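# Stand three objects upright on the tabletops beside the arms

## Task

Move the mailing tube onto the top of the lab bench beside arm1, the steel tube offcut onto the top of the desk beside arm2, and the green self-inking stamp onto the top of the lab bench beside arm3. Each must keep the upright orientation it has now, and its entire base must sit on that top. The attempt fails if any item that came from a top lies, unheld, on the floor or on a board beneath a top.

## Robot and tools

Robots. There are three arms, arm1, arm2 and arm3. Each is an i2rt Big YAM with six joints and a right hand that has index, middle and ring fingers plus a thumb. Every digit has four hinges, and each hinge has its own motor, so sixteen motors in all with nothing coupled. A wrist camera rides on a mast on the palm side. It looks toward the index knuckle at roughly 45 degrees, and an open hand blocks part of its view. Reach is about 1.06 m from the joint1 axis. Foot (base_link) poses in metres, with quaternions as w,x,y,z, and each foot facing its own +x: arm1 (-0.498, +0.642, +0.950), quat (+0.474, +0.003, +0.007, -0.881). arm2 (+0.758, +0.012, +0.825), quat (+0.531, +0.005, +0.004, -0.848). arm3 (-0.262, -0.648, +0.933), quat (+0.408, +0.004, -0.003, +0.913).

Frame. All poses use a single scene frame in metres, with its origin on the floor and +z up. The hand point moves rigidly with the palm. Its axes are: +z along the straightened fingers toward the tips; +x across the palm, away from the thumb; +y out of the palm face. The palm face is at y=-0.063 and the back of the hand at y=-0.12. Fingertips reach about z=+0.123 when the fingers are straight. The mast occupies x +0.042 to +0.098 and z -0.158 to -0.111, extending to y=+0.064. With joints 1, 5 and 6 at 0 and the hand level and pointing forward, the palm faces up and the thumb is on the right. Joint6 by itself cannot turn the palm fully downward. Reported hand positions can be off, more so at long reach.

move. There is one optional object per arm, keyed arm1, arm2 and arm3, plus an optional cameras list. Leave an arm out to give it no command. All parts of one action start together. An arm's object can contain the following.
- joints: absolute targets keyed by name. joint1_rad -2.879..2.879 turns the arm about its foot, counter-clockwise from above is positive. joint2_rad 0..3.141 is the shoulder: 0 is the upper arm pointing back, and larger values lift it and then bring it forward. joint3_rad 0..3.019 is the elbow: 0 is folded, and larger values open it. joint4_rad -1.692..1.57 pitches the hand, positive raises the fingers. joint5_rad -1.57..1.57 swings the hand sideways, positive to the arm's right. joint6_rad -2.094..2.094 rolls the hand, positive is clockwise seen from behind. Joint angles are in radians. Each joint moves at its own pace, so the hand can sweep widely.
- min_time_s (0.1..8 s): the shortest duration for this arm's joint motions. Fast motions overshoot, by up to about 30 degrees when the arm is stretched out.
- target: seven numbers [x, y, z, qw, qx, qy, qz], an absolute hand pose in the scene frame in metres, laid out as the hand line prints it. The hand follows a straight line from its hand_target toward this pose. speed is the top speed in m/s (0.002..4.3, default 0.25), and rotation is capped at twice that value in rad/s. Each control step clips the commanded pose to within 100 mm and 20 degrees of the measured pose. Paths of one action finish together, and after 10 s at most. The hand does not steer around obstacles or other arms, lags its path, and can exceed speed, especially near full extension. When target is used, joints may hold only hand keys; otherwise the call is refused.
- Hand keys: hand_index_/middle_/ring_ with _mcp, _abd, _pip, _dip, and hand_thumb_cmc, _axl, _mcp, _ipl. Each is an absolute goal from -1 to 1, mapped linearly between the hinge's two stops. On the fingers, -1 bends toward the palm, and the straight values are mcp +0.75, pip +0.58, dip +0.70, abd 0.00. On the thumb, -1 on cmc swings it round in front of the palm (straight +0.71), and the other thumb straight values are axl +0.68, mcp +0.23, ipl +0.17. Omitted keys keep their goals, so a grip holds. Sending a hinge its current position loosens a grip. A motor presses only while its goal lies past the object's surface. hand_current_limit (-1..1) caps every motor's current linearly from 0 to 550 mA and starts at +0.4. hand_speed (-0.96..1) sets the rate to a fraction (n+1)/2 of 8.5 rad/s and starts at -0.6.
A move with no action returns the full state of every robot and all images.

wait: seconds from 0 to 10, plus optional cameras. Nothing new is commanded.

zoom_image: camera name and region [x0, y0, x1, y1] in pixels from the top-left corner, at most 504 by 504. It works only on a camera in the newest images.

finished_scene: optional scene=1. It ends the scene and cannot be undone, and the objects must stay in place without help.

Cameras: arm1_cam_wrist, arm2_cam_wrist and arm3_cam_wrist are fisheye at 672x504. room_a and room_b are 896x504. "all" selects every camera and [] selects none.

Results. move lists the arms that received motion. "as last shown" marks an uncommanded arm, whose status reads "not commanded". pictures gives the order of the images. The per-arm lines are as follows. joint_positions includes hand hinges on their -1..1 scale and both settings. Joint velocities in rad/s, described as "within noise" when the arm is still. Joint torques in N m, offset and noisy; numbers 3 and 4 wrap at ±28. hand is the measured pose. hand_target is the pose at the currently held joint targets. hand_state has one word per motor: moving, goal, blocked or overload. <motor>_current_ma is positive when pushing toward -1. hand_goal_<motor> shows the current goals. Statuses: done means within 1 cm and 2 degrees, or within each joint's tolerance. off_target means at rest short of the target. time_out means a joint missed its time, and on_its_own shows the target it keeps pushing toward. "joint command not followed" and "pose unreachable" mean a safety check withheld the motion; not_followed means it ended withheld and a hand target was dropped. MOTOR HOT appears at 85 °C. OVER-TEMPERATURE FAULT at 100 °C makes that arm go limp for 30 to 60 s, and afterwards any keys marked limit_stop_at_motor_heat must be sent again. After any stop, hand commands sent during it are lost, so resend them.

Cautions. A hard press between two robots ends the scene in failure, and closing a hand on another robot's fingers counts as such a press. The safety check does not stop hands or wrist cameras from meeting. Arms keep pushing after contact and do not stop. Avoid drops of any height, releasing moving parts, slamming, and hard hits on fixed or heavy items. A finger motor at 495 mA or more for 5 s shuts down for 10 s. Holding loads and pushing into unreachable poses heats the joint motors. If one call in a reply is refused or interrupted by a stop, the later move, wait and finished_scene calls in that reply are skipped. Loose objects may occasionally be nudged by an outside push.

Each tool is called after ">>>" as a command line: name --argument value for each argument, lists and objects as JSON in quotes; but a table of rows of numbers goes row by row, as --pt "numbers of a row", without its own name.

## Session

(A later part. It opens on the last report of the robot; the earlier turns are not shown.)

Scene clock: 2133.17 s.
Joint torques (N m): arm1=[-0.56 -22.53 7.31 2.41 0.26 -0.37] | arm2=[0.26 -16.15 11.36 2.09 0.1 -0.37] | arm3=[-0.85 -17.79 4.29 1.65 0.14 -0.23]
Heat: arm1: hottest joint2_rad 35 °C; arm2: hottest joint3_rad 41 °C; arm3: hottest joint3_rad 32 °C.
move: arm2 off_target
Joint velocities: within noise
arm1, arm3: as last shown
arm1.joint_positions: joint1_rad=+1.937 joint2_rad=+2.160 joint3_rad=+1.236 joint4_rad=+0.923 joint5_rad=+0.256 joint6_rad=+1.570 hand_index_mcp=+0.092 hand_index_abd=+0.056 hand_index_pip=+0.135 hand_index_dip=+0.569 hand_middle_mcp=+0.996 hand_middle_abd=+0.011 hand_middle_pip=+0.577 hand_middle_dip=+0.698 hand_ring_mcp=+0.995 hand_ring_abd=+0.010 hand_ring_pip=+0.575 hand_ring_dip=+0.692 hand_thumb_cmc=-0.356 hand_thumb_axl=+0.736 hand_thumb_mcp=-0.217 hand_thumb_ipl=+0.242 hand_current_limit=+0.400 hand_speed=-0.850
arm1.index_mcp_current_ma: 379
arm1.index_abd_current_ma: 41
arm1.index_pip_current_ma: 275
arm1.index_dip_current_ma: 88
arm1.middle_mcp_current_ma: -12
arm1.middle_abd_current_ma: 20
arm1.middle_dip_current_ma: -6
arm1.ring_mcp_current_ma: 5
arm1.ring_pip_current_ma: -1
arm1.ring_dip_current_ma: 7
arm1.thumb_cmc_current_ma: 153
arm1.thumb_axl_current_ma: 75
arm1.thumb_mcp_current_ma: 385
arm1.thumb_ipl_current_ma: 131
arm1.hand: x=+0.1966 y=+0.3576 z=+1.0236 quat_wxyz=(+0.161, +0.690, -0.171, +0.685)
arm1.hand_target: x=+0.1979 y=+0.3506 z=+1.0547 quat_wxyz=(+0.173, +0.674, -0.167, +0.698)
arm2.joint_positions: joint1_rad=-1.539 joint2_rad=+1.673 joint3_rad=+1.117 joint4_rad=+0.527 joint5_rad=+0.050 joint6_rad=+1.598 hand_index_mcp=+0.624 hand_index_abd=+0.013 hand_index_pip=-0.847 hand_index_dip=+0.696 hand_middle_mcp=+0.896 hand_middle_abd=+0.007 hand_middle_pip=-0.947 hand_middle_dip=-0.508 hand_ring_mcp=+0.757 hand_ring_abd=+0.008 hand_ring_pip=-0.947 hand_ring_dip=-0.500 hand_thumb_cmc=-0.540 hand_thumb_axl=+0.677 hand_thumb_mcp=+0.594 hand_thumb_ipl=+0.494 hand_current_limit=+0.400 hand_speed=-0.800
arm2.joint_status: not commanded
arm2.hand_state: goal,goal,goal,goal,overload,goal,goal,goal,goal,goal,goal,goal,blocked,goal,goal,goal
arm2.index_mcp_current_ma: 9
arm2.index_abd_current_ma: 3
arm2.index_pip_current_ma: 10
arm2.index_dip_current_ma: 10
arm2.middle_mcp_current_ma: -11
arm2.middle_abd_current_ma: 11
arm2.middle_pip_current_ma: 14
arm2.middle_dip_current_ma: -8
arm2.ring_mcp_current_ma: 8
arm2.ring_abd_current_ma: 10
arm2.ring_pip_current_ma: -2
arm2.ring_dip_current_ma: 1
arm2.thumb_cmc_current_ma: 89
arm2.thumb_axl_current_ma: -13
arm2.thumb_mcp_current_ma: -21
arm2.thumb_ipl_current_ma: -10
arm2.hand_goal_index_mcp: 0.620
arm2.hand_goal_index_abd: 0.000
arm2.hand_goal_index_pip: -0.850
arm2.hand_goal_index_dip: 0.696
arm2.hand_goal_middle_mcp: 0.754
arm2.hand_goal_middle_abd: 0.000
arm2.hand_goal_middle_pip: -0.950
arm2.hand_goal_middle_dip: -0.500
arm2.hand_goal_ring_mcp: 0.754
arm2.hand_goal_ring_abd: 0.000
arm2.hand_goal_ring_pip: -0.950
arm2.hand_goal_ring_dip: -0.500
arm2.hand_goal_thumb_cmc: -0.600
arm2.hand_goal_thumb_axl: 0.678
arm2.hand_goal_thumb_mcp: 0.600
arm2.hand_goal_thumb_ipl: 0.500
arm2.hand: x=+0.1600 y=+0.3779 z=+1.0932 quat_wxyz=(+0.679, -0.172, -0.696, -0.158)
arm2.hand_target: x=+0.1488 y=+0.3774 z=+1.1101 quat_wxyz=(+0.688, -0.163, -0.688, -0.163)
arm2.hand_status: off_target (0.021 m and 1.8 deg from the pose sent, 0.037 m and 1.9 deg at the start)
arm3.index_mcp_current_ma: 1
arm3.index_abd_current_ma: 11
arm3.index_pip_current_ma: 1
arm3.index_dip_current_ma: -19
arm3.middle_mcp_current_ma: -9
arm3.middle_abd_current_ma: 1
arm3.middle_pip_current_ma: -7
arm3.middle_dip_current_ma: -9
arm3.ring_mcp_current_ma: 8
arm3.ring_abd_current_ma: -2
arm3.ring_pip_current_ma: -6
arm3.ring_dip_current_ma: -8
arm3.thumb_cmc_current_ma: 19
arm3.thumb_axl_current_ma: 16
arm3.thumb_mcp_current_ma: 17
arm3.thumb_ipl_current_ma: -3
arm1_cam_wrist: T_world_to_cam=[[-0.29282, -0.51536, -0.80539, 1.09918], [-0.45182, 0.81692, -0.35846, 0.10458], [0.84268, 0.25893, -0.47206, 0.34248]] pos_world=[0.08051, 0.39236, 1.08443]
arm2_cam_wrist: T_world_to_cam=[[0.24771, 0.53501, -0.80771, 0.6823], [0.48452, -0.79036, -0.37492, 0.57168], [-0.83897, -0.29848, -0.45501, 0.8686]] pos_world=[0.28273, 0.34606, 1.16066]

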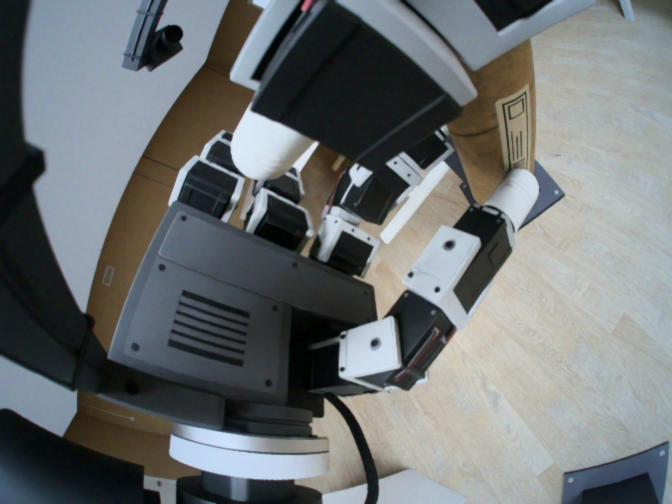

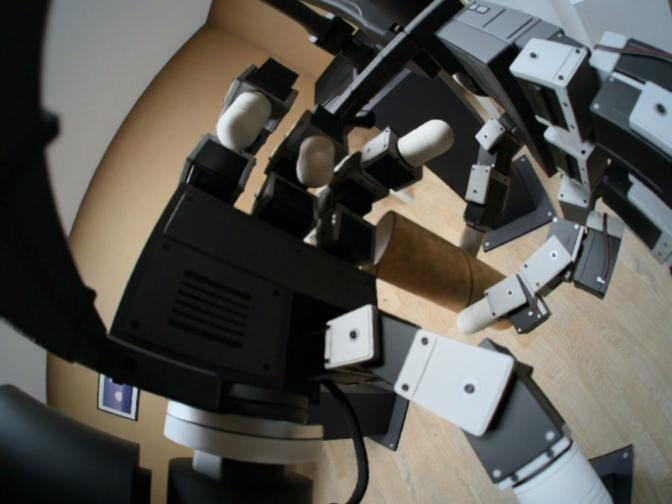

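>>> move --arm2 '{"target": [0.1775, 0.408, 1.110, 0.688, -0.163, -0.688, -0.163], "speed": 0.04}' --cameras '["arm1_cam_wrist", "arm2_cam_wrist"]'

>>> zoom_image --camera "arm2_cam_wrist" --region '[310, 80, 640, 340]'

Scene clock: 2142.67 s.
Joint torques (N m): arm1=[-0.56 -22.59 7.31 2.43 0.26 -0.36] | arm2=[-0.85 -18.08 8.16 2.58 -0.07 -0.38] | arm3=[-0.73 -17.79 4.26 1.7 0.13 -0.22]
Heat: arm1: hottest joint2_rad 35 °C; arm2: hottest joint3_rad 41 °C; arm3: hottest joint3_rad 32 °C.
move: arm2 off_target
Joint velocities: within noise
arm1, arm3: as last shown
arm1.joint_positions: joint1_rad=+1.936 joint2_rad=+2.160 joint3_rad=+1.236 joint4_rad=+0.923 joint5_rad=+0.256 joint6_rad=+1.569 hand_index_mcp=+0.093 hand_index_abd=+0.056 hand_index_pip=+0.135 hand_index_dip=+0.569 hand_middle_mcp=+0.996 hand_middle_abd=+0.011 hand_middle_pip=+0.577 hand_middle_dip=+0.698 hand_ring_mcp=+0.995 hand_ring_abd=+0.010 hand_ring_pip=+0.575 hand_ring_dip=+0.692 hand_thumb_cmc=-0.349 hand_thumb_axl=+0.746 hand_thumb_mcp=-0.222 hand_thumb_ipl=+0.242 hand_current_limit=+0.400 hand_speed=-0.850
arm1.index_mcp_current_ma: 370
arm1.index_abd_current_ma: 54
arm1.index_pip_current_ma: 265
arm1.index_dip_current_ma: 97
arm1.middle_mcp_current_ma: -8
arm1.middle_abd_current_ma: 15
arm1.middle_pip_current_ma: -11
arm1.middle_dip_current_ma: -1
arm1.ring_mcp_current_ma: 9
arm1.ring_abd_current_ma: 6
arm1.ring_pip_current_ma: 6
arm1.ring_dip_current_ma: -5
arm1.thumb_cmc_current_ma: 164
arm1.thumb_axl_current_ma: 77
arm1.thumb_mcp_current_ma: 377
arm1.thumb_ipl_current_ma: 122
arm1.hand: x=+0.1965 y=+0.3573 z=+1.0237 quat_wxyz=(+0.161, +0.690, -0.170, +0.685)
arm1.hand_target: x=+0.1979 y=+0.3505 z=+1.0547 quat_wxyz=(+0.173, +0.674, -0.167, +0.698)
arm2.joint_positions: joint1_rad=-1.597 joint2_rad=+1.670 joint3_rad=+1.117 joint4_rad=+0.527 joint5_rad=-0.021 joint6_rad=+1.598 hand_index_mcp=+0.619 hand_index_abd=+0.013 hand_index_pip=-0.847 hand_index_dip=+0.696 hand_middle_mcp=+0.896 hand_middle_abd=+0.007 hand_middle_pip=-0.947 hand_middle_dip=-0.508 hand_ring_mcp=+0.757 hand_ring_abd=+0.008 hand_ring_pip=-0.947 hand_ring_dip=-0.500 hand_thumb_cmc=-0.540 hand_thumb_axl=+0.677 hand_thumb_mcp=+0.594 hand_thumb_ipl=+0.494 hand_current_limit=+0.400 hand_speed=-0.800
arm2.joint_status: not commanded
arm2.hand_state: goal,goal,goal,goal,overload,goal,goal,goal,goal,goal,goal,goal,blocked,goal,goal,goal
arm2.index_mcp_current_ma: 5
arm2.index_abd_current_ma: 0
arm2.index_pip_current_ma: -3
arm2.index_dip_current_ma: 2
arm2.middle_mcp_current_ma: 0
arm2.middle_abd_current_ma: 10
arm2.middle_pip_current_ma: 17
arm2.middle_dip_current_ma: -2
arm2.ring_mcp_current_ma: 2
arm2.ring_abd_current_ma: 8
arm2.ring_pip_current_ma: 11
arm2.ring_dip_current_ma: -9
arm2.thumb_cmc_current_ma: 96
arm2.thumb_axl_current_ma: -12
arm2.thumb_mcp_current_ma: -29
arm2.thumb_ipl_current_ma: -12
arm2.hand_goal_index_mcp: 0.620
arm2.hand_goal_index_abd: 0.000
arm2.hand_goal_index_pip: -0.850
arm2.hand_goal_index_dip: 0.696
arm2.hand_goal_middle_mcp: 0.754
arm2.hand_goal_middle_abd: 0.000
arm2.hand_goal_middle_pip: -0.950
arm2.hand_goal_middle_dip: -0.500
arm2.hand_goal_ring_mcp: 0.754
arm2.hand_goal_ring_abd: 0.000
arm2.hand_goal_ring_pip: -0.950
arm2.hand_goal_ring_dip: -0.500
arm2.hand_goal_thumb_cmc: -0.600
arm2.hand_goal_thumb_axl: 0.678
arm2.hand_goal_thumb_mcp: 0.600
arm2.hand_goal_thumb_ipl: 0.500
arm2.hand: x=+0.1713 y=+0.4031 z=+1.0952 quat_wxyz=(+0.681, -0.167, -0.696, -0.153)
arm2.hand_target: x=+0.1775 y=+0.4079 z=+1.1100 quat_wxyz=(+0.688, -0.163, -0.688, -0.163)
arm2.hand_status: off_target (0.017 m and 1.7 deg from the pose sent, 0.039 m and 1.8 deg at the start)
arm3.index_mcp_current_ma: -15
arm3.index_abd_current_ma: 2
arm3.index_pip_current_ma: 11
arm3.index_dip_current_ma: -13
arm3.middle_mcp_current_ma: -6
arm3.middle_abd_current_ma: -6
arm3.middle_pip_current_ma: 1
arm3.middle_dip_current_ma: -1
arm3.ring_mcp_current_ma: 5
arm3.ring_abd_current_ma: 7
arm3.ring_pip_current_ma: -2
arm3.ring_dip_current_ma: 0
arm3.thumb_cmc_current_ma: -2
arm3.thumb_axl_current_ma: 12
arm3.thumb_mcp_current_ma: 5
arm3.thumb_ipl_current_ma: 16
arm1_cam_wrist: T_world_to_cam=[[-0.29341, -0.51608, -0.80472, 1.09872], [-0.45169, 0.81672, -0.35909, 0.10548], [0.84255, 0.25812, -0.47274, 0.34372]] pos_world=[0.08041, 0.39216, 1.08453]
arm2_cam_wrist: T_world_to_cam=[[0.23763, 0.53781, -0.80888, 0.66946], [0.49447, -0.78374, -0.37583, 0.58356], [-0.83608, -0.31066, -0.45217, 0.88775]] pos_world=[0.2946, 0.37311, 1.16225]

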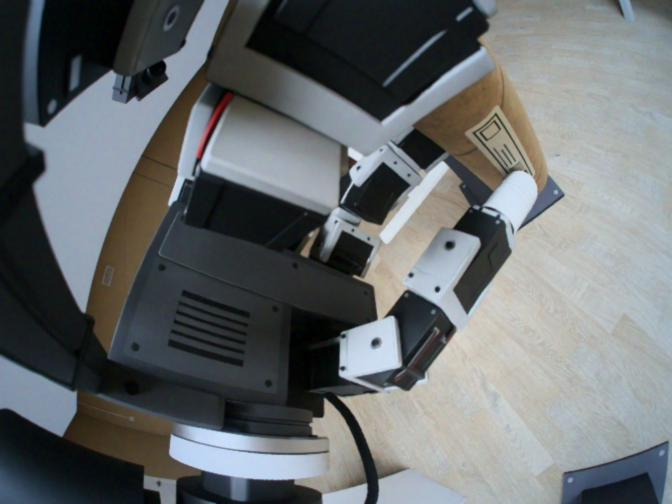

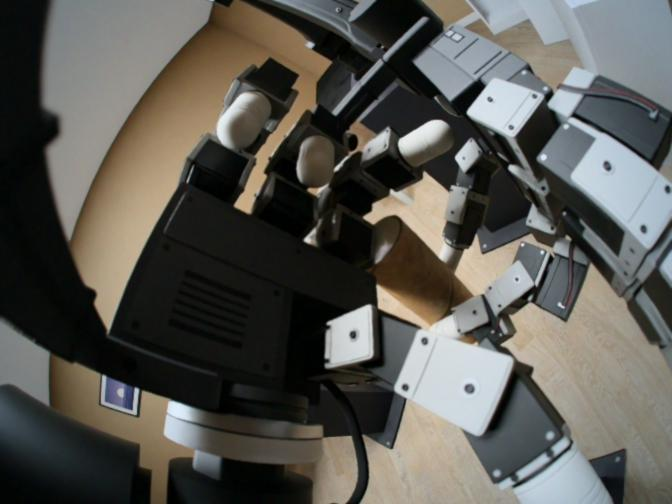

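Scaled by 1.527 from the camera's image (finer frame: 960x720).

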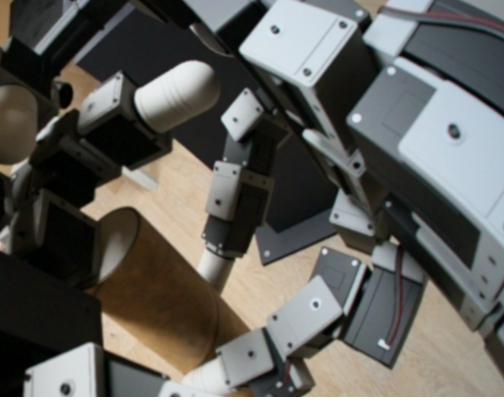

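>>> move --arm2 '{"target": [0.180, 0.408, 1.175, 0.688, -0.163, -0.688, -0.163], "speed": 0.06}' --cameras '["arm1_cam_wrist", "arm2_cam_wrist"]'

>>> zoom_image --camera "arm1_cam_wrist" --region '[380, 0, 672, 272]'

Scene clock: 2156.27 s.
Joint torques (N m): arm1=[-0.56 -22.53 7.31 2.43 0.24 -0.28] | arm2=[-1.44 -17.61 12.75 1.85 -0.07 -0.39] | arm3=[-0.79 -17.67 4.3 1.72 0.14 -0.22]
Heat: arm1: hottest joint2_rad 35 °C; arm2: hottest joint3_rad 40 °C; arm3: hottest joint3_rad 32 °C.
move: arm2 off_target
Joint velocities: within noise
arm1, arm3: as last shown
arm1.joint_positions: joint1_rad=+1.936 joint2_rad=+2.160 joint3_rad=+1.236 joint4_rad=+0.923 joint5_rad=+0.256 joint6_rad=+1.561 hand_index_mcp=+0.091 hand_index_abd=-0.038 hand_index_pip=+0.135 hand_index_dip=+0.569 hand_middle_mcp=+0.996 hand_middle_abd=+0.011 hand_middle_pip=+0.577 hand_middle_dip=+0.698 hand_ring_mcp=+0.995 hand_ring_abd=+0.010 hand_ring_pip=+0.575 hand_ring_dip=+0.692 hand_thumb_cmc=-0.349 hand_thumb_axl=+0.746 hand_thumb_mcp=-0.247 hand_thumb_ipl=+0.242 hand_current_limit=+0.400 hand_speed=-0.850
arm1.index_mcp_current_ma: 375
arm1.index_abd_current_ma: -4
arm1.index_dip_current_ma: 84
arm1.middle_mcp_current_ma: -5
arm1.middle_abd_current_ma: 18
arm1.middle_pip_current_ma: -9
arm1.middle_dip_current_ma: 1
arm1.ring_mcp_current_ma: -1
arm1.ring_abd_current_ma: 13
arm1.ring_pip_current_ma: -1
arm1.ring_dip_current_ma: 12
arm1.thumb_cmc_current_ma: 156
arm1.thumb_axl_current_ma: 75
arm1.thumb_mcp_current_ma: 346
arm1.thumb_ipl_current_ma: 128
arm1.on_its_own: hand_thumb_mcp moved -0.025 toward your old target -0.500
arm1.hand: x=+0.1964 y=+0.3571 z=+1.0244 quat_wxyz=(+0.164, +0.691, -0.168, +0.684)
arm1.hand_target: x=+0.1979 y=+0.3506 z=+1.0547 quat_wxyz=(+0.173, +0.674, -0.167, +0.698)
arm2.joint_positions: joint1_rad=-1.597 joint2_rad=+1.588 joint3_rad=+1.147 joint4_rad=+0.375 joint5_rad=-0.024 joint6_rad=+1.598 hand_index_mcp=+0.619 hand_index_abd=+0.013 hand_index_pip=-0.846 hand_index_dip=+0.696 hand_middle_mcp=+0.896 hand_middle_abd=+0.007 hand_middle_pip=-0.947 hand_middle_dip=-0.508 hand_ring_mcp=+0.757 hand_ring_abd=+0.008 hand_ring_pip=-0.947 hand_ring_dip=-0.500 hand_thumb_cmc=-0.540 hand_thumb_axl=+0.677 hand_thumb_mcp=+0.594 hand_thumb_ipl=+0.494 hand_current_limit=+0.400 hand_speed=-0.800
arm2.joint_status: not commanded
arm2.hand_state: goal,goal,goal,goal,overload,goal,goal,goal,goal,goal,goal,goal,blocked,goal,goal,goal
arm2.index_mcp_current_ma: 6
arm2.index_abd_current_ma: 2
arm2.index_pip_current_ma: 8
arm2.index_dip_current_ma: -7
arm2.middle_mcp_current_ma: -11
arm2.middle_abd_current_ma: 8
arm2.middle_pip_current_ma: 19
arm2.middle_dip_current_ma: -15
arm2.ring_mcp_current_ma: 5
arm2.ring_abd_current_ma: 4
arm2.ring_pip_current_ma: 8
arm2.ring_dip_current_ma: -3
arm2.thumb_cmc_current_ma: 91
arm2.thumb_axl_current_ma: -20
arm2.thumb_mcp_current_ma: -20
arm2.thumb_ipl_current_ma: -6
arm2.hand_goal_index_mcp: 0.620
arm2.hand_goal_index_abd: 0.000
arm2.hand_goal_index_pip: -0.850
arm2.hand_goal_index_dip: 0.696
arm2.hand_goal_middle_mcp: 0.754
arm2.hand_goal_middle_abd: 0.000
arm2.hand_goal_middle_pip: -0.950
arm2.hand_goal_middle_dip: -0.500
arm2.hand_goal_ring_mcp: 0.754
arm2.hand_goal_ring_abd: 0.000
arm2.hand_goal_ring_pip: -0.950
arm2.hand_goal_ring_dip: -0.500
arm2.hand_goal_thumb_cmc: -0.600
arm2.hand_goal_thumb_axl: 0.678
arm2.hand_goal_thumb_mcp: 0.600
arm2.hand_goal_thumb_ipl: 0.500
arm2.hand: x=+0.1812 y=+0.3970 z=+1.1307 quat_wxyz=(+0.668, -0.170, -0.709, -0.149)
arm2.hand_target: x=+0.1820 y=+0.4065 z=+1.1748 quat_wxyz=(+0.688, -0.163, -0.688, -0.163)
arm2.hand_status: off_target (0.046 m and 3.8 deg from the pose sent, 0.081 m and 1.8 deg at the start)
arm3.index_mcp_current_ma: -4
arm3.index_pip_current_ma: -17
arm3.index_dip_current_ma: 2
arm3.middle_mcp_current_ma: -11
arm3.middle_pip_current_ma: -13
arm3.middle_dip_current_ma: -9
arm3.ring_mcp_current_ma: 13
arm3.ring_abd_current_ma: -10
arm3.ring_pip_current_ma: -8
arm3.ring_dip_current_ma: -6
arm3.thumb_cmc_current_ma: 18
arm3.thumb_axl_current_ma: 0
arm3.thumb_mcp_current_ma: -1
arm3.thumb_ipl_current_ma: 5
arm1_cam_wrist: T_world_to_cam=[[-0.29641, -0.52148, -0.80012, 1.09689], [-0.45273, 0.81439, -0.36306, 0.11088], [0.84094, 0.25462, -0.47748, 0.35059]] pos_world=[0.0805, 0.39244, 1.08531]
arm2_cam_wrist: T_world_to_cam=[[0.26443, 0.52384, -0.80974, 0.70082], [0.50865, -0.7891, -0.34438, 0.55119], [-0.81937, -0.32081, -0.4751, 0.93707]] pos_world=[0.30213, 0.36845, 1.20251]

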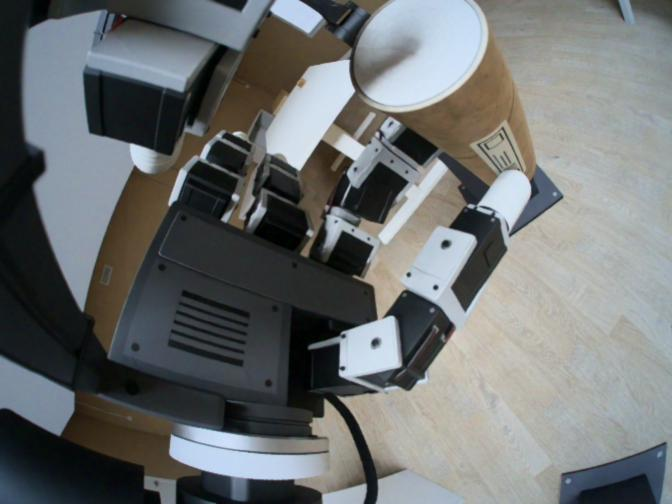

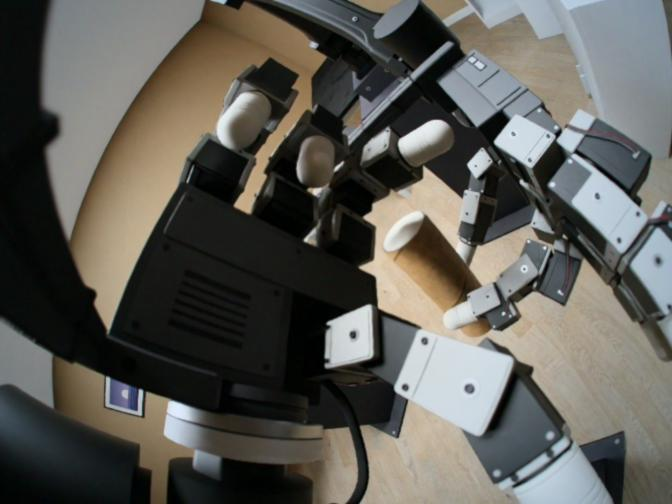

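Scaled by 1.726 from the camera's image (finer frame: 960x720).

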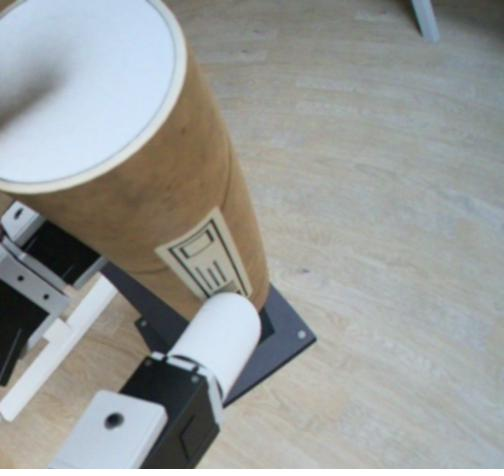

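>>> move --cameras '["arm1_cam_wrist","arm2_cam_wrist","room_a"]' --arm2 '{"target": [0.25, 0.36, 1.24, -0.02, 0.02, 0.02, 0.02], "speed": 0.0}'

arm2: "speed" = 0.0 is out of range 0.002 to 4.3 m/s
Scene clock: 2174.80 s.
Joint torques (N m): arm1=[-0.56 -22.59 7.31 2.43 0.23 -0.28] | arm2=[-1.08 -17.85 12.75 1.89 -0.06 -0.38] | arm3=[-0.73 -17.73 4.31 1.69 0.13 -0.23]
Heat: arm1: hottest joint2_rad 35 °C; arm2: hottest joint3_rad 39 °C; arm3: hottest joint3_rad 32 °C.
Joint velocities: within noise
arm1.joint_positions: joint1_rad=+1.936 joint2_rad=+2.160 joint3_rad=+1.236 joint4_rad=+0.923 joint5_rad=+0.256 joint6_rad=+1.561 hand_index_mcp=+0.091 hand_index_abd=-0.038 hand_index_pip=+0.135 hand_index_dip=+0.569 hand_middle_mcp=+0.996 hand_middle_abd=+0.011 hand_middle_pip=+0.577 hand_middle_dip=+0.698 hand_ring_mcp=+0.995 hand_ring_abd=+0.010 hand_ring_pip=+0.575 hand_ring_dip=+0.692 hand_thumb_cmc=-0.349 hand_thumb_axl=+0.746 hand_thumb_mcp=-0.247 hand_thumb_ipl=+0.242 hand_current_limit=+0.400 hand_speed=-0.850
arm1.joint_status: not commanded
arm1.hand_state: blocked,blocked,blocked,blocked,goal,goal,goal,goal,goal,goal,goal,goal,blocked,blocked,blocked,blocked
arm1.index_mcp_current_ma: 379
arm1.index_abd_current_ma: -10
arm1.index_pip_current_ma: 278
arm1.index_dip_current_ma: 96
arm1.middle_mcp_current_ma: -13
arm1.middle_abd_current_ma: 16
arm1.middle_pip_current_ma: -10
arm1.middle_dip_current_ma: 1
arm1.ring_mcp_current_ma: 1
arm1.ring_abd_current_ma: 16
arm1.ring_pip_current_ma: -1
arm1.ring_dip_current_ma: 6
arm1.thumb_cmc_current_ma: 155
arm1.thumb_axl_current_ma: 81
arm1.thumb_mcp_current_ma: 322
arm1.thumb_ipl_current_ma: 136
arm1.hand_goal_index_mcp: -0.340
arm1.hand_goal_index_abd: 0.000
arm1.hand_goal_index_pip: -0.120
arm1.hand_goal_index_dip: 0.460
arm1.hand_goal_middle_mcp: 1.000
arm1.hand_goal_middle_abd: 0.000
arm1.hand_goal_middle_pip: 0.578
arm1.hand_goal_middle_dip: 0.696
arm1.hand_goal_ring_mcp: 1.000
arm1.hand_goal_ring_abd: 0.000
arm1.hand_goal_ring_pip: 0.578
arm1.hand_goal_ring_dip: 0.696
arm1.hand_goal_thumb_cmc: -0.500
arm1.hand_goal_thumb_axl: 0.678
arm1.hand_goal_thumb_mcp: -0.500
arm1.hand_goal_thumb_ipl: 0.140
arm1.hand: x=+0.1964 y=+0.3571 z=+1.0244 quat_wxyz=(+0.164, +0.691, -0.168, +0.684)
arm1.hand_target: x=+0.1979 y=+0.3506 z=+1.0547 quat_wxyz=(+0.173, +0.674, -0.167, +0.698)
arm1.hand_status: not commanded
arm2.joint_positions: joint1_rad=-1.597 joint2_rad=+1.588 joint3_rad=+1.147 joint4_rad=+0.375 joint5_rad=-0.024 joint6_rad=+1.598 hand_index_mcp=+0.619 hand_index_abd=+0.013 hand_index_pip=-0.846 hand_index_dip=+0.696 hand_middle_mcp=+0.896 hand_middle_abd=+0.007 hand_middle_pip=-0.947 hand_middle_dip=-0.508 hand_ring_mcp=+0.757 hand_ring_abd=+0.008 hand_ring_pip=-0.947 hand_ring_dip=-0.500 hand_thumb_cmc=-0.540 hand_thumb_axl=+0.677 hand_thumb_mcp=+0.594 hand_thumb_ipl=+0.494 hand_current_limit=+0.400 hand_speed=-0.800
arm2.joint_status: not commanded
arm2.hand_state: goal,goal,goal,goal,overload,goal,goal,goal,goal,goal,goal,goal,blocked,goal,goal,goal
arm2.index_mcp_current_ma: 8
arm2.index_abd_current_ma: 16
arm2.index_pip_current_ma: 16
arm2.index_dip_current_ma: 2
arm2.middle_mcp_current_ma: -3
arm2.middle_abd_current_ma: 7
arm2.middle_pip_current_ma: 13
arm2.middle_dip_current_ma: -6
arm2.ring_mcp_current_ma: 4
arm2.ring_abd_current_ma: 12
arm2.ring_pip_current_ma: 11
arm2.ring_dip_current_ma: 3
arm2.thumb_cmc_current_ma: 84
arm2.thumb_axl_current_ma: -13
arm2.thumb_mcp_current_ma: -16
arm2.thumb_ipl_current_ma: -16
arm2.hand_goal_index_mcp: 0.620
arm2.hand_goal_index_abd: 0.000
arm2.hand_goal_index_pip: -0.850
arm2.hand_goal_index_dip: 0.696
arm2.hand_goal_middle_mcp: 0.754
arm2.hand_goal_middle_abd: 0.000
arm2.hand_goal_middle_pip: -0.950
arm2.hand_goal_middle_dip: -0.500
arm2.hand_goal_ring_mcp: 0.754
arm2.hand_goal_ring_abd: 0.000
arm2.hand_goal_ring_pip: -0.950
arm2.hand_goal_ring_dip: -0.500
arm2.hand_goal_thumb_cmc: -0.600
arm2.hand_goal_thumb_axl: 0.678
arm2.hand_goal_thumb_mcp: 0.600
arm2.hand_goal_thumb_ipl: 0.500
arm2.hand: x=+0.1812 y=+0.3970 z=+1.1307 quat_wxyz=(+0.668, -0.170, -0.709, -0.149)
arm2.hand_target: x=+0.1820 y=+0.4065 z=+1.1748 quat_wxyz=(+0.688, -0.163, -0.688, -0.163)
arm2.hand_status: off_target (0.046 m and 3.8 deg from the pose sent, 0.081 m and 1.8 deg at the start)
arm3.joint_positions: joint1_rad=+1.913 joint2_rad=+1.995 joint3_rad=+0.787 joint4_rad=+1.236 joint5_rad=+0.374 joint6_rad=+1.572 hand_index_mcp=+0.400 hand_index_abd=+0.012 hand_index_pip=+0.126 hand_index_dip=+0.566 hand_middle_mcp=+1.000 hand_middle_abd=+0.013 hand_middle_pip=+0.572 hand_middle_dip=+0.687 hand_ring_mcp=+0.997 hand_ring_abd=+0.015 hand_ring_pip=+0.575 hand_ring_dip=+0.689 hand_thumb_cmc=-0.469 hand_thumb_axl=+0.690 hand_thumb_mcp=+0.143 hand_thumb_ipl=+0.237 hand_current_limit=+0.700 hand_speed=-0.700
arm3.joint_status: not commanded
arm3.hand_state: goal,goal,goal,goal,goal,goal,goal,goal,goal,goal,goal,goal,blocked,goal,goal,goal
arm3.index_mcp_current_ma: -11
arm3.index_abd_current_ma: -8
arm3.index_pip_current_ma: -1
arm3.index_dip_current_ma: -5
arm3.middle_mcp_current_ma: 16
arm3.middle_abd_current_ma: 2
arm3.middle_pip_current_ma: -18
arm3.middle_dip_current_ma: -2
arm3.ring_mcp_current_ma: 24
arm3.ring_abd_current_ma: -7
arm3.ring_pip_current_ma: -2
arm3.ring_dip_current_ma: -2
arm3.thumb_cmc_current_ma: 10
arm3.thumb_axl_current_ma: -4
arm3.thumb_mcp_current_ma: 21
arm3.thumb_ipl_current_ma: -5
arm3.hand_goal_index_mcp: 0.400
arm3.hand_goal_index_abd: 0.000
arm3.hand_goal_index_pip: 0.110
arm3.hand_goal_index_dip: 0.550
arm3.hand_goal_middle_mcp: 1.000
arm3.hand_goal_middle_abd: 0.000
arm3.hand_goal_middle_pip: 0.578
arm3.hand_goal_middle_dip: 0.696
arm3.hand_goal_ring_mcp: 1.000
arm3.hand_goal_ring_abd: 0.000
arm3.hand_goal_ring_pip: 0.578
arm3.hand_goal_ring_dip: 0.696
arm3.hand_goal_thumb_cmc: -0.500
arm3.hand_goal_thumb_axl: 0.678
arm3.hand_goal_thumb_mcp: 0.150
arm3.hand_goal_thumb_ipl: 0.226
arm3.hand: x=-0.6649 y=-1.0896 z=+1.0050 quat_wxyz=(-0.672, -0.238, +0.656, -0.245)
arm3.hand_target: x=-0.6641 y=-1.0880 z=+1.0100 quat_wxyz=(-0.673, -0.239, +0.656, -0.244)
arm3.hand_status: not commanded
pictures: none

>>> move --arm2 '{"target": [0.22, 0.385, 1.30, 0.688, -0.163, -0.688, -0.163], "speed": 0.08}' --cameras '["arm1_cam_wrist","arm2_cam_wrist","room_a"]'

Scene clock: 2179.17 s.
Joint torques (N m): arm1=[-0.5 -22.59 7.32 2.41 0.23 -0.28] | arm2=[-1.44 -15.15 13.76 1.91 -0.08 -0.36] | arm3=[-0.79 -17.67 4.29 1.72 0.14 -0.23]
Heat: arm1: hottest joint2_rad 35 °C; arm2: hottest joint3_rad 40 °C; arm3: hottest joint3_rad 32 °C.
move: arm2 off_target
Joint velocities: within noise
arm1.joint_positions: joint1_rad=+1.936 joint2_rad=+2.160 joint3_rad=+1.236 joint4_rad=+0.923 joint5_rad=+0.256 joint6_rad=+1.561 hand_index_mcp=+0.091 hand_index_abd=-0.038 hand_index_pip=+0.135 hand_index_dip=+0.569 hand_middle_mcp=+0.996 hand_middle_abd=+0.011 hand_middle_pip=+0.577 hand_middle_dip=+0.698 hand_ring_mcp=+0.995 hand_ring_abd=+0.010 hand_ring_pip=+0.575 hand_ring_dip=+0.692 hand_thumb_cmc=-0.349 hand_thumb_axl=+0.746 hand_thumb_mcp=-0.247 hand_thumb_ipl=+0.242 hand_current_limit=+0.400 hand_speed=-0.850
arm1.joint_status: not commanded
arm1.hand_state: blocked,blocked,blocked,blocked,goal,goal,goal,goal,goal,goal,goal,goal,blocked,blocked,blocked,blocked
arm1.index_mcp_current_ma: 372
arm1.index_abd_current_ma: -2
arm1.index_pip_current_ma: 263
arm1.index_dip_current_ma: 109
arm1.middle_mcp_current_ma: -9
arm1.middle_abd_current_ma: 12
arm1.middle_pip_current_ma: -9
arm1.middle_dip_current_ma: -8
arm1.ring_mcp_current_ma: -3
arm1.ring_abd_current_ma: 17
arm1.ring_pip_current_ma: 2
arm1.ring_dip_current_ma: 4
arm1.thumb_cmc_current_ma: 165
arm1.thumb_axl_current_ma: 81
arm1.thumb_mcp_current_ma: 331
arm1.thumb_ipl_current_ma: 140
arm1.hand_goal_index_mcp: -0.340
arm1.hand_goal_index_abd: 0.000
arm1.hand_goal_index_pip: -0.120
arm1.hand_goal_index_dip: 0.460
arm1.hand_goal_middle_mcp: 1.000
arm1.hand_goal_middle_abd: 0.000
arm1.hand_goal_middle_pip: 0.578
arm1.hand_goal_middle_dip: 0.696
arm1.hand_goal_ring_mcp: 1.000
arm1.hand_goal_ring_abd: 0.000
arm1.hand_goal_ring_pip: 0.578
arm1.hand_goal_ring_dip: 0.696
arm1.hand_goal_thumb_cmc: -0.500
arm1.hand_goal_thumb_axl: 0.678
arm1.hand_goal_thumb_mcp: -0.500
arm1.hand_goal_thumb_ipl: 0.140
arm1.hand: x=+0.1964 y=+0.3571 z=+1.0244 quat_wxyz=(+0.164, +0.691, -0.168, +0.684)
arm1.hand_target: x=+0.1979 y=+0.3506 z=+1.0547 quat_wxyz=(+0.173, +0.674, -0.167, +0.698)
arm1.hand_status: not commanded
arm2.joint_positions: joint1_rad=-1.597 joint2_rad=+1.398 joint3_rad=+1.278 joint4_rad=+0.056 joint5_rad=-0.024 joint6_rad=+1.598 hand_index_mcp=+0.619 hand_index_abd=+0.013 hand_index_pip=-0.846 hand_index_dip=+0.696 hand_middle_mcp=+0.896 hand_middle_abd=+0.007 hand_middle_pip=-0.947 hand_middle_dip=-0.508 hand_ring_mcp=+0.757 hand_ring_abd=+0.008 hand_ring_pip=-0.947 hand_ring_dip=-0.500 hand_thumb_cmc=-0.540 hand_thumb_axl=+0.676 hand_thumb_mcp=+0.594 hand_thumb_ipl=+0.494 hand_current_limit=+0.400 hand_speed=-0.800
arm2.joint_status: not commanded
arm2.hand_state: goal,goal,goal,goal,overload,goal,goal,goal,goal,goal,goal,goal,blocked,goal,goal,goal
arm2.index_mcp_current_ma: 4
arm2.index_abd_current_ma: 15
arm2.index_pip_current_ma: 3
arm2.index_dip_current_ma: -9
arm2.middle_mcp_current_ma: -21
arm2.middle_abd_current_ma: 1
arm2.middle_pip_current_ma: 7
arm2.middle_dip_current_ma: -5
arm2.ring_mcp_current_ma: 13
arm2.ring_abd_current_ma: 5
arm2.ring_pip_current_ma: -2
arm2.ring_dip_current_ma: 12
arm2.thumb_cmc_current_ma: 87
arm2.thumb_axl_current_ma: -17
arm2.thumb_mcp_current_ma: -18
arm2.thumb_ipl_current_ma: -18
arm2.hand_goal_index_mcp: 0.620
arm2.hand_goal_index_abd: 0.000
arm2.hand_goal_index_pip: -0.850
arm2.hand_goal_index_dip: 0.696
arm2.hand_goal_middle_mcp: 0.754
arm2.hand_goal_middle_abd: 0.000
arm2.hand_goal_middle_pip: -0.950
arm2.hand_goal_middle_dip: -0.500
arm2.hand_goal_ring_mcp: 0.754
arm2.hand_goal_ring_abd: 0.000
arm2.hand_goal_ring_pip: -0.950
arm2.hand_goal_ring_dip: -0.500
arm2.hand_goal_thumb_cmc: -0.600
arm2.hand_goal_thumb_axl: 0.678
arm2.hand_goal_thumb_mcp: 0.600
arm2.hand_goal_thumb_ipl: 0.500
arm2.hand: x=+0.2151 y=+0.3779 z=+1.2549 quat_wxyz=(+0.668, -0.170, -0.709, -0.149)
arm2.hand_target: x=+0.2221 y=+0.3836 z=+1.2993 quat_wxyz=(+0.688, -0.163, -0.688, -0.163)
arm2.hand_status: off_target (0.046 m and 3.8 deg from the pose sent, 0.174 m and 3.8 deg at the start)
arm3.joint_positions: joint1_rad=+1.913 joint2_rad=+1.995 joint3_rad=+0.787 joint4_rad=+1.236 joint5_rad=+0.374 joint6_rad=+1.572 hand_index_mcp=+0.400 hand_index_abd=+0.012 hand_index_pip=+0.126 hand_index_dip=+0.566 hand_middle_mcp=+1.000 hand_middle_abd=+0.013 hand_middle_pip=+0.572 hand_middle_dip=+0.687 hand_ring_mcp=+0.997 hand_ring_abd=+0.015 hand_ring_pip=+0.575 hand_ring_dip=+0.689 hand_thumb_cmc=-0.469 hand_thumb_axl=+0.690 hand_thumb_mcp=+0.143 hand_thumb_ipl=+0.237 hand_current_limit=+0.700 hand_speed=-0.700
arm3.joint_status: not commanded
arm3.hand_state: goal,goal,goal,goal,goal,goal,goal,goal,goal,goal,goal,goal,blocked,goal,goal,goal
arm3.index_mcp_current_ma: -13
arm3.index_abd_current_ma: -5
arm3.index_pip_current_ma: -2
arm3.index_dip_current_ma: -6
arm3.middle_mcp_current_ma: 0
arm3.middle_abd_current_ma: -19
arm3.middle_pip_current_ma: -6
arm3.middle_dip_current_ma: 4
arm3.ring_mcp_current_ma: 19
arm3.ring_abd_current_ma: -3
arm3.ring_pip_current_ma: 10
arm3.ring_dip_current_ma: -3
arm3.thumb_cmc_current_ma: 14
arm3.thumb_axl_current_ma: 4
arm3.thumb_mcp_current_ma: 10
arm3.thumb_ipl_current_ma: 1
arm3.hand_goal_index_mcp: 0.400
arm3.hand_goal_index_abd: 0.000
arm3.hand_goal_index_pip: 0.110
arm3.hand_goal_index_dip: 0.550
arm3.hand_goal_middle_mcp: 1.000
arm3.hand_goal_middle_abd: 0.000
arm3.hand_goal_middle_pip: 0.578
arm3.hand_goal_middle_dip: 0.696
arm3.hand_goal_ring_mcp: 1.000
arm3.hand_goal_ring_abd: 0.000
arm3.hand_goal_ring_pip: 0.578
arm3.hand_goal_ring_dip: 0.696
arm3.hand_goal_thumb_cmc: -0.500
arm3.hand_goal_thumb_axl: 0.678
arm3.hand_goal_thumb_mcp: 0.150
arm3.hand_goal_thumb_ipl: 0.226
arm3.hand: x=-0.6649 y=-1.0896 z=+1.0050 quat_wxyz=(-0.672, -0.238, +0.656, -0.245)
arm3.hand_target: x=-0.6641 y=-1.0880 z=+1.0100 quat_wxyz=(-0.673, -0.239, +0.656, -0.244)
arm3.hand_status: not commanded
arm1_cam_wrist: T_world_to_cam=[[-0.29641, -0.52148, -0.80012, 1.09689], [-0.45273, 0.81439, -0.36306, 0.11088], [0.84094, 0.25462, -0.47748, 0.35059]] pos_world=[0.0805, 0.39244, 1.08531]
arm2_cam_wrist: T_world_to_cam=[[0.26435, 0.52389, -0.80973, 0.80239], [0.50823, -0.78923, -0.34471, 0.56221], [-0.81965, -0.3204, -0.47489, 1.01749]] pos_world=[0.33613, 0.34935, 1.32671]

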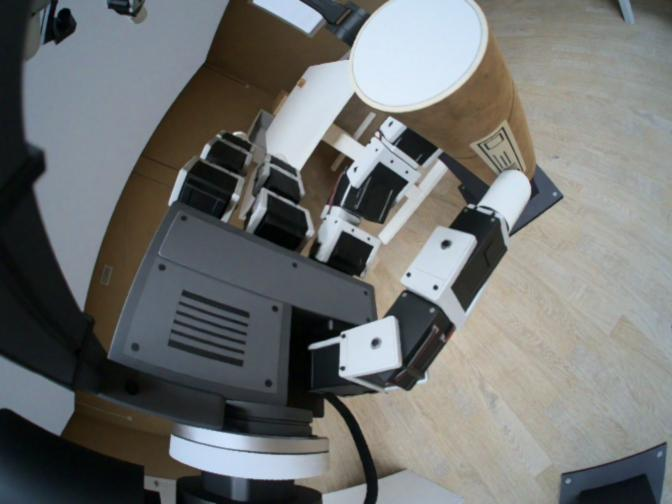

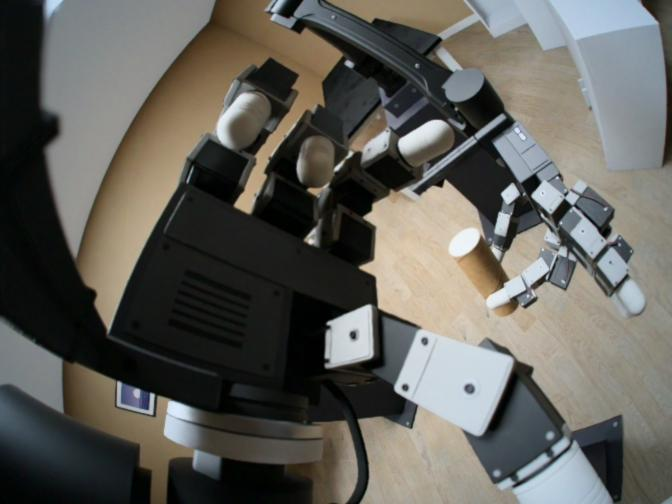

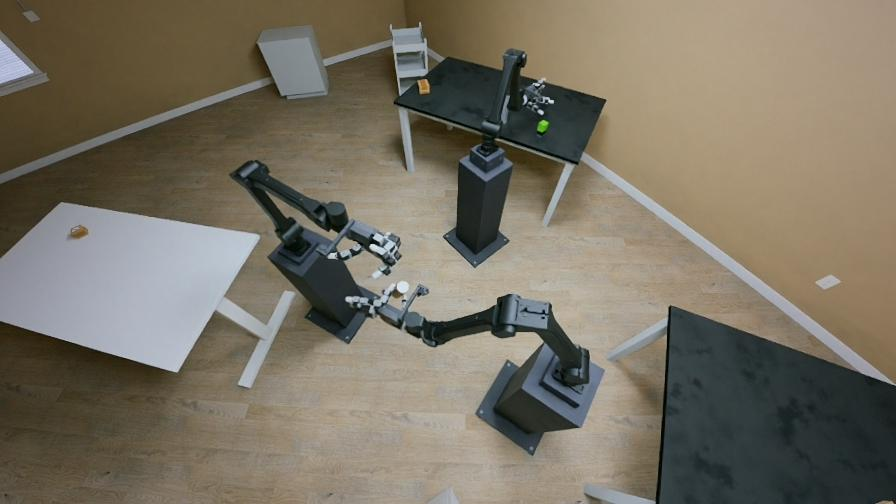

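>>> move --arm1 '{"joints": {"joint1_rad": 1.0}, "min_time_s": 7}' --cameras '["arm1_cam_wrist"]'

>>> move --arm2 '{"target": [0.50, 0.24, 1.30, 0.688, -0.163, -0.688, -0.163], "speed": 0.15}' --cameras '[]'

Scene clock: 2195.60 s.
Joint torques (N m): arm1=[-0.15 -22.59 7.25 2.43 0.16 -0.27] | arm2=[-1.2 -15.56 13.78 1.85 -0.08 -0.38] | arm3=[-0.79 -17.79 4.29 1.73 0.15 -0.22]
Heat: arm1: hottest joint2_rad 35 °C; arm2: hottest joint3_rad 41 °C; arm3: hottest joint3_rad 32 °C.
move: arm1 done
Joint velocities: within noise
arm1.joint_positions: joint1_rad=+1.000 joint2_rad=+2.160 joint3_rad=+1.236 joint4_rad=+0.923 joint5_rad=+0.258 joint6_rad=+1.561 hand_index_mcp=+0.092 hand_index_abd=-0.039 hand_index_pip=+0.135 hand_index_dip=+0.569 hand_middle_mcp=+1.000 hand_middle_abd=+0.011 hand_middle_pip=+0.576 hand_middle_dip=+0.699 hand_ring_mcp=+0.999 hand_ring_abd=+0.010 hand_ring_pip=+0.574 hand_ring_dip=+0.692 hand_thumb_cmc=-0.349 hand_thumb_axl=+0.747 hand_thumb_mcp=-0.248 hand_thumb_ipl=+0.242 hand_current_limit=+0.400 hand_speed=-0.850
arm1.joint_status: all done
arm1.hand_state: blocked,blocked,blocked,blocked,goal,goal,goal,goal,goal,goal,goal,goal,blocked,blocked,blocked,blocked
arm1.index_mcp_current_ma: 386
arm1.index_abd_current_ma: -13
arm1.index_pip_current_ma: 277
arm1.index_dip_current_ma: 95
arm1.middle_mcp_current_ma: -12
arm1.middle_abd_current_ma: 15
arm1.middle_pip_current_ma: -14
arm1.middle_dip_current_ma: 0
arm1.ring_mcp_current_ma: 11
arm1.ring_abd_current_ma: 17
arm1.ring_pip_current_ma: 4
arm1.ring_dip_current_ma: -1
arm1.thumb_cmc_current_ma: 156
arm1.thumb_axl_current_ma: 87
arm1.thumb_mcp_current_ma: 346
arm1.thumb_ipl_current_ma: 130
arm1.hand_goal_index_mcp: -0.340
arm1.hand_goal_index_abd: 0.000
arm1.hand_goal_index_pip: -0.120
arm1.hand_goal_index_dip: 0.460
arm1.hand_goal_middle_mcp: 1.000
arm1.hand_goal_middle_abd: 0.000
arm1.hand_goal_middle_pip: 0.578
arm1.hand_goal_middle_dip: 0.696
arm1.hand_goal_ring_mcp: 1.000
arm1.hand_goal_ring_abd: 0.000
arm1.hand_goal_ring_pip: 0.578
arm1.hand_goal_ring_dip: 0.696
arm1.hand_goal_thumb_cmc: -0.500
arm1.hand_goal_thumb_axl: 0.678
arm1.hand_goal_thumb_mcp: -0.500
arm1.hand_goal_thumb_ipl: 0.140
arm1.hand: x=-0.3157 y=-0.0867 z=+1.0185 quat_wxyz=(+0.458, +0.545, -0.460, +0.531)
arm1.hand_target: x=-0.3142 y=-0.0908 z=+1.0488 quat_wxyz=(+0.469, +0.533, -0.450, +0.542)
arm1.hand_status: not commanded
arm2, arm3: as last shown
arm2.index_mcp_current_ma: -4
arm2.index_abd_current_ma: 17
arm2.index_pip_current_ma: 12
arm2.index_dip_current_ma: 11
arm2.middle_mcp_current_ma: -4
arm2.middle_abd_current_ma: 9
arm2.middle_pip_current_ma: 13
arm2.middle_dip_current_ma: -10
arm2.ring_mcp_current_ma: 1
arm2.ring_abd_current_ma: 20
arm2.ring_pip_current_ma: 2
arm2.ring_dip_current_ma: 6
arm2.thumb_cmc_current_ma: 95
arm2.thumb_axl_current_ma: -6
arm2.thumb_mcp_current_ma: -16
arm2.thumb_ipl_current_ma: -8
arm3.index_mcp_current_ma: 9
arm3.index_abd_current_ma: -1
arm3.index_pip_current_ma: 7
arm3.index_dip_current_ma: 4
arm3.middle_abd_current_ma: -14
arm3.middle_pip_current_ma: -8
arm3.middle_dip_current_ma: -7
arm3.ring_mcp_current_ma: -5
arm3.ring_abd_current_ma: -2
arm3.ring_pip_current_ma: -19
arm3.ring_dip_current_ma: 0
arm3.thumb_cmc_current_ma: 6
arm3.thumb_axl_current_ma: 13
arm3.thumb_mcp_current_ma: -7
arm3.thumb_ipl_current_ma: 5
arm1_cam_wrist: T_world_to_cam=[[-0.6063, -0.06505, -0.79257, 0.64296], [0.38479, 0.84821, -0.36397, 0.50658], [0.69595, -0.52565, -0.48924, 0.78999]] pos_world=[-0.35489, 0.02739, 1.08046]

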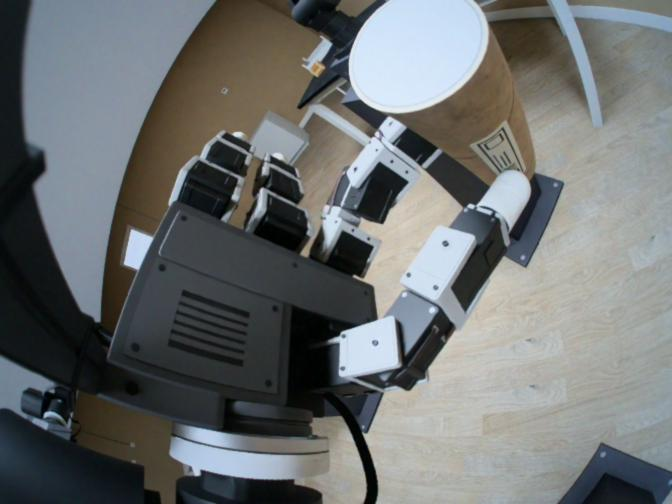

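Scene clock: 2198.37 s.
Joint torques (N m): arm1=[-0.21 -22.65 7.25 2.43 0.16 -0.27] | arm2=[-0.91 0.5 9.24 1.84 -0.08 -0.36] | arm3=[-0.67 -17.73 4.34 1.62 0.13 -0.22]
Heat: arm1: hottest joint2_rad 35 °C; arm2: hottest joint3_rad 41 °C; arm3: hottest joint3_rad 32 °C.
move: arm2 done
Joint velocities: within noise
arm1, arm3: as last shown
arm1.index_mcp_current_ma: 369
arm1.index_pip_current_ma: 267
arm1.index_dip_current_ma: 102
arm1.middle_mcp_current_ma: 8
arm1.middle_abd_current_ma: 23
arm1.middle_pip_current_ma: -11
arm1.middle_dip_current_ma: 11
arm1.ring_mcp_current_ma: 0
arm1.ring_abd_current_ma: 9
arm1.ring_pip_current_ma: -6
arm1.ring_dip_current_ma: 7
arm1.thumb_cmc_current_ma: 157
arm1.thumb_axl_current_ma: 83
arm1.thumb_mcp_current_ma: 341
arm1.thumb_ipl_current_ma: 125
arm2.joint_positions: joint1_rad=-1.627 joint2_rad=+0.502 joint3_rad=+0.834 joint4_rad=-0.323 joint5_rad=-0.054 joint6_rad=+1.598 hand_index_mcp=+0.619 hand_index_abd=+0.013 hand_index_pip=-0.848 hand_index_dip=+0.696 hand_middle_mcp=+0.896 hand_middle_abd=+0.007 hand_middle_pip=-0.946 hand_middle_dip=-0.508 hand_ring_mcp=+0.757 hand_ring_abd=+0.008 hand_ring_pip=-0.950 hand_ring_dip=-0.500 hand_thumb_cmc=-0.540 hand_thumb_axl=+0.676 hand_thumb_mcp=+0.594 hand_thumb_ipl=+0.494 hand_current_limit=+0.400 hand_speed=-0.800
arm2.joint_status: not commanded
arm2.hand_state: goal,goal,goal,goal,overload,goal,goal,goal,goal,goal,goal,goal,blocked,goal,goal,goal
arm2.index_mcp_current_ma: 1
arm2.index_abd_current_ma: 11
arm2.index_pip_current_ma: 12
arm2.index_dip_current_ma: -7
arm2.middle_mcp_current_ma: -4
arm2.middle_abd_current_ma: 9
arm2.middle_pip_current_ma: 13
arm2.middle_dip_current_ma: -23
arm2.ring_mcp_current_ma: 1
arm2.ring_abd_current_ma: 15
arm2.ring_pip_current_ma: 10
arm2.ring_dip_current_ma: 4
arm2.thumb_cmc_current_ma: 86
arm2.thumb_axl_current_ma: -17
arm2.thumb_mcp_current_ma: -19
arm2.thumb_ipl_current_ma: -19
arm2.hand_goal_index_mcp: 0.620
arm2.hand_goal_index_abd: 0.000
arm2.hand_goal_index_pip: -0.850
arm2.hand_goal_index_dip: 0.696
arm2.hand_goal_middle_mcp: 0.754
arm2.hand_goal_middle_abd: 0.000
arm2.hand_goal_middle_pip: -0.950
arm2.hand_goal_middle_dip: -0.500
arm2.hand_goal_ring_mcp: 0.754
arm2.hand_goal_ring_abd: 0.000
arm2.hand_goal_ring_pip: -0.950
arm2.hand_goal_ring_dip: -0.500
arm2.hand_goal_thumb_cmc: -0.600
arm2.hand_goal_thumb_axl: 0.678
arm2.hand_goal_thumb_mcp: 0.600
arm2.hand_goal_thumb_ipl: 0.500
arm2.hand: x=+0.4985 y=+0.2357 z=+1.3008 quat_wxyz=(+0.694, -0.163, -0.684, -0.155)
arm2.hand_target: x=+0.5000 y=+0.2399 z=+1.3000 quat_wxyz=(+0.688, -0.163, -0.688, -0.163)
arm2.hand_status: done (0.005 m and 1.2 deg from the pose sent, 0.320 m and 3.8 deg at the start)
arm3.index_mcp_current_ma: 11
arm3.index_abd_current_ma: -4
arm3.index_pip_current_ma: -3
arm3.index_dip_current_ma: -12
arm3.middle_mcp_current_ma: -6
arm3.middle_abd_current_ma: -8
arm3.middle_pip_current_ma: -17
arm3.middle_dip_current_ma: 3
arm3.ring_mcp_current_ma: 3
arm3.ring_abd_current_ma: 0
arm3.ring_pip_current_ma: -14
arm3.ring_dip_current_ma: -6
arm3.thumb_cmc_current_ma: 10
arm3.thumb_axl_current_ma: -11
arm3.thumb_mcp_current_ma: -4
arm3.thumb_ipl_current_ma: 9

>>> move --arm1 '{"joints": {"joint1_rad": -0.1}, "min_time_s": 8}' --cameras '["arm1_cam_wrist"]'

>>> zoom_image --camera "arm1_cam_wrist" --region '[300, 0, 620, 260]'

Scene clock: 2222.90 s.
Joint torques (N m): arm1=[-0.38 -22.59 7.27 2.41 0.14 -0.27] | arm2=[-1.03 0.09 9.28 1.83 -0.1 -0.39] | arm3=[-0.91 -17.73 4.3 1.7 0.15 -0.22]
Heat: arm1: hottest joint2_rad 35 °C; arm2: hottest joint3_rad 40 °C; arm3: hottest joint3_rad 32 °C.
move: arm1 done
Joint velocities: within noise
arm1.joint_positions: joint1_rad=-0.101 joint2_rad=+2.160 joint3_rad=+1.236 joint4_rad=+0.923 joint5_rad=+0.259 joint6_rad=+1.561 hand_index_mcp=+0.092 hand_index_abd=-0.040 hand_index_pip=+0.135 hand_index_dip=+0.569 hand_middle_mcp=+1.000 hand_middle_abd=+0.011 hand_middle_pip=+0.572 hand_middle_dip=+0.698 hand_ring_mcp=+1.000 hand_ring_abd=+0.010 hand_ring_pip=+0.571 hand_ring_dip=+0.691 hand_thumb_cmc=-0.349 hand_thumb_axl=+0.747 hand_thumb_mcp=-0.249 hand_thumb_ipl=+0.242 hand_current_limit=+0.400 hand_speed=-0.850
arm1.joint_status: all done
arm1.hand_state: blocked,blocked,blocked,blocked,goal,goal,goal,goal,goal,goal,goal,goal,blocked,blocked,blocked,blocked
arm1.index_mcp_current_ma: 380
arm1.index_abd_current_ma: -24
arm1.index_pip_current_ma: 266
arm1.index_dip_current_ma: 97
arm1.middle_mcp_current_ma: -2
arm1.middle_abd_current_ma: 23
arm1.middle_pip_current_ma: -14
arm1.middle_dip_current_ma: 1
arm1.ring_mcp_current_ma: 9
arm1.ring_abd_current_ma: 16
arm1.ring_pip_current_ma: -7
arm1.ring_dip_current_ma: 5
arm1.thumb_cmc_current_ma: 153
arm1.thumb_axl_current_ma: 65
arm1.thumb_mcp_current_ma: 346
arm1.thumb_ipl_current_ma: 136
arm1.hand_goal_index_mcp: -0.340
arm1.hand_goal_index_abd: 0.000
arm1.hand_goal_index_pip: -0.120
arm1.hand_goal_index_dip: 0.460
arm1.hand_goal_middle_mcp: 1.000
arm1.hand_goal_middle_abd: 0.000
arm1.hand_goal_middle_pip: 0.578
arm1.hand_goal_middle_dip: 0.696
arm1.hand_goal_ring_mcp: 1.000
arm1.hand_goal_ring_abd: 0.000
arm1.hand_goal_ring_pip: 0.578
arm1.hand_goal_ring_dip: 0.696
arm1.hand_goal_thumb_cmc: -0.500
arm1.hand_goal_thumb_axl: 0.678
arm1.hand_goal_thumb_mcp: -0.500
arm1.hand_goal_thumb_ipl: 0.140
arm1.hand: x=-1.0638 y=+0.1485 z=+1.0231 quat_wxyz=(+0.672, +0.227, -0.673, +0.210)
arm1.hand_target: x=-1.0664 y=+0.1450 z=+1.0535 quat_wxyz=(+0.687, +0.223, -0.658, +0.213)
arm1.hand_status: not commanded
arm2, arm3: as last shown
arm2.index_mcp_current_ma: 7
arm2.index_abd_current_ma: 1
arm2.index_pip_current_ma: 0
arm2.index_dip_current_ma: 0
arm2.middle_mcp_current_ma: -8
arm2.middle_abd_current_ma: 7
arm2.middle_pip_current_ma: 11
arm2.middle_dip_current_ma: -20
arm2.ring_mcp_current_ma: -2
arm2.ring_abd_current_ma: 17
arm2.ring_pip_current_ma: 3
arm2.ring_dip_current_ma: -1
arm2.thumb_cmc_current_ma: 94
arm2.thumb_axl_current_ma: -2
arm2.thumb_mcp_current_ma: -3
arm2.thumb_ipl_current_ma: -12
arm3.index_mcp_current_ma: 0
arm3.index_abd_current_ma: 0
arm3.index_pip_current_ma: 3
arm3.index_dip_current_ma: -14
arm3.middle_mcp_current_ma: -5
arm3.middle_abd_current_ma: 0
arm3.middle_pip_current_ma: -15
arm3.middle_dip_current_ma: 10
arm3.ring_mcp_current_ma: 7
arm3.ring_abd_current_ma: -11
arm3.ring_pip_current_ma: -6
arm3.ring_dip_current_ma: -5
arm3.thumb_cmc_current_ma: 15
arm3.thumb_axl_current_ma: 1
arm3.thumb_mcp_current_ma: 11
arm3.thumb_ipl_current_ma: 3
arm1_cam_wrist: T_world_to_cam=[[-0.34377, 0.51658, -0.7842, 0.39278], [0.92523, 0.04357, -0.37689, 1.30432], [-0.16053, -0.85513, -0.49293, 0.57806]] pos_world=[-0.97898, 0.23458, 1.08455]

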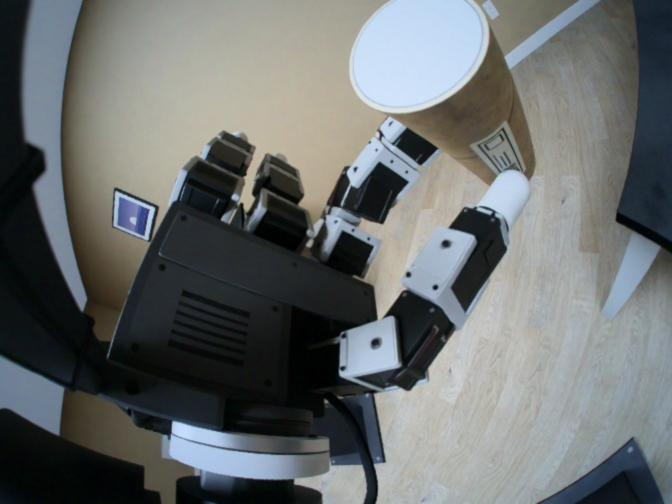

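Scaled by 1.575 from the camera's image (finer frame: 960x720).

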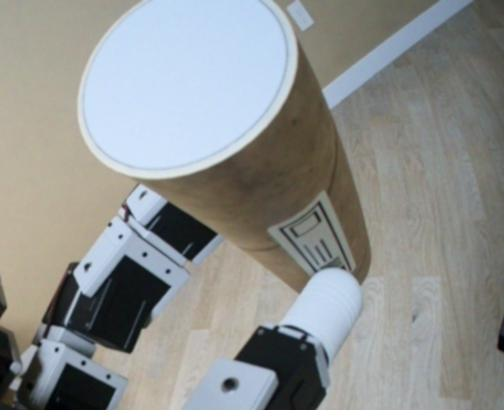

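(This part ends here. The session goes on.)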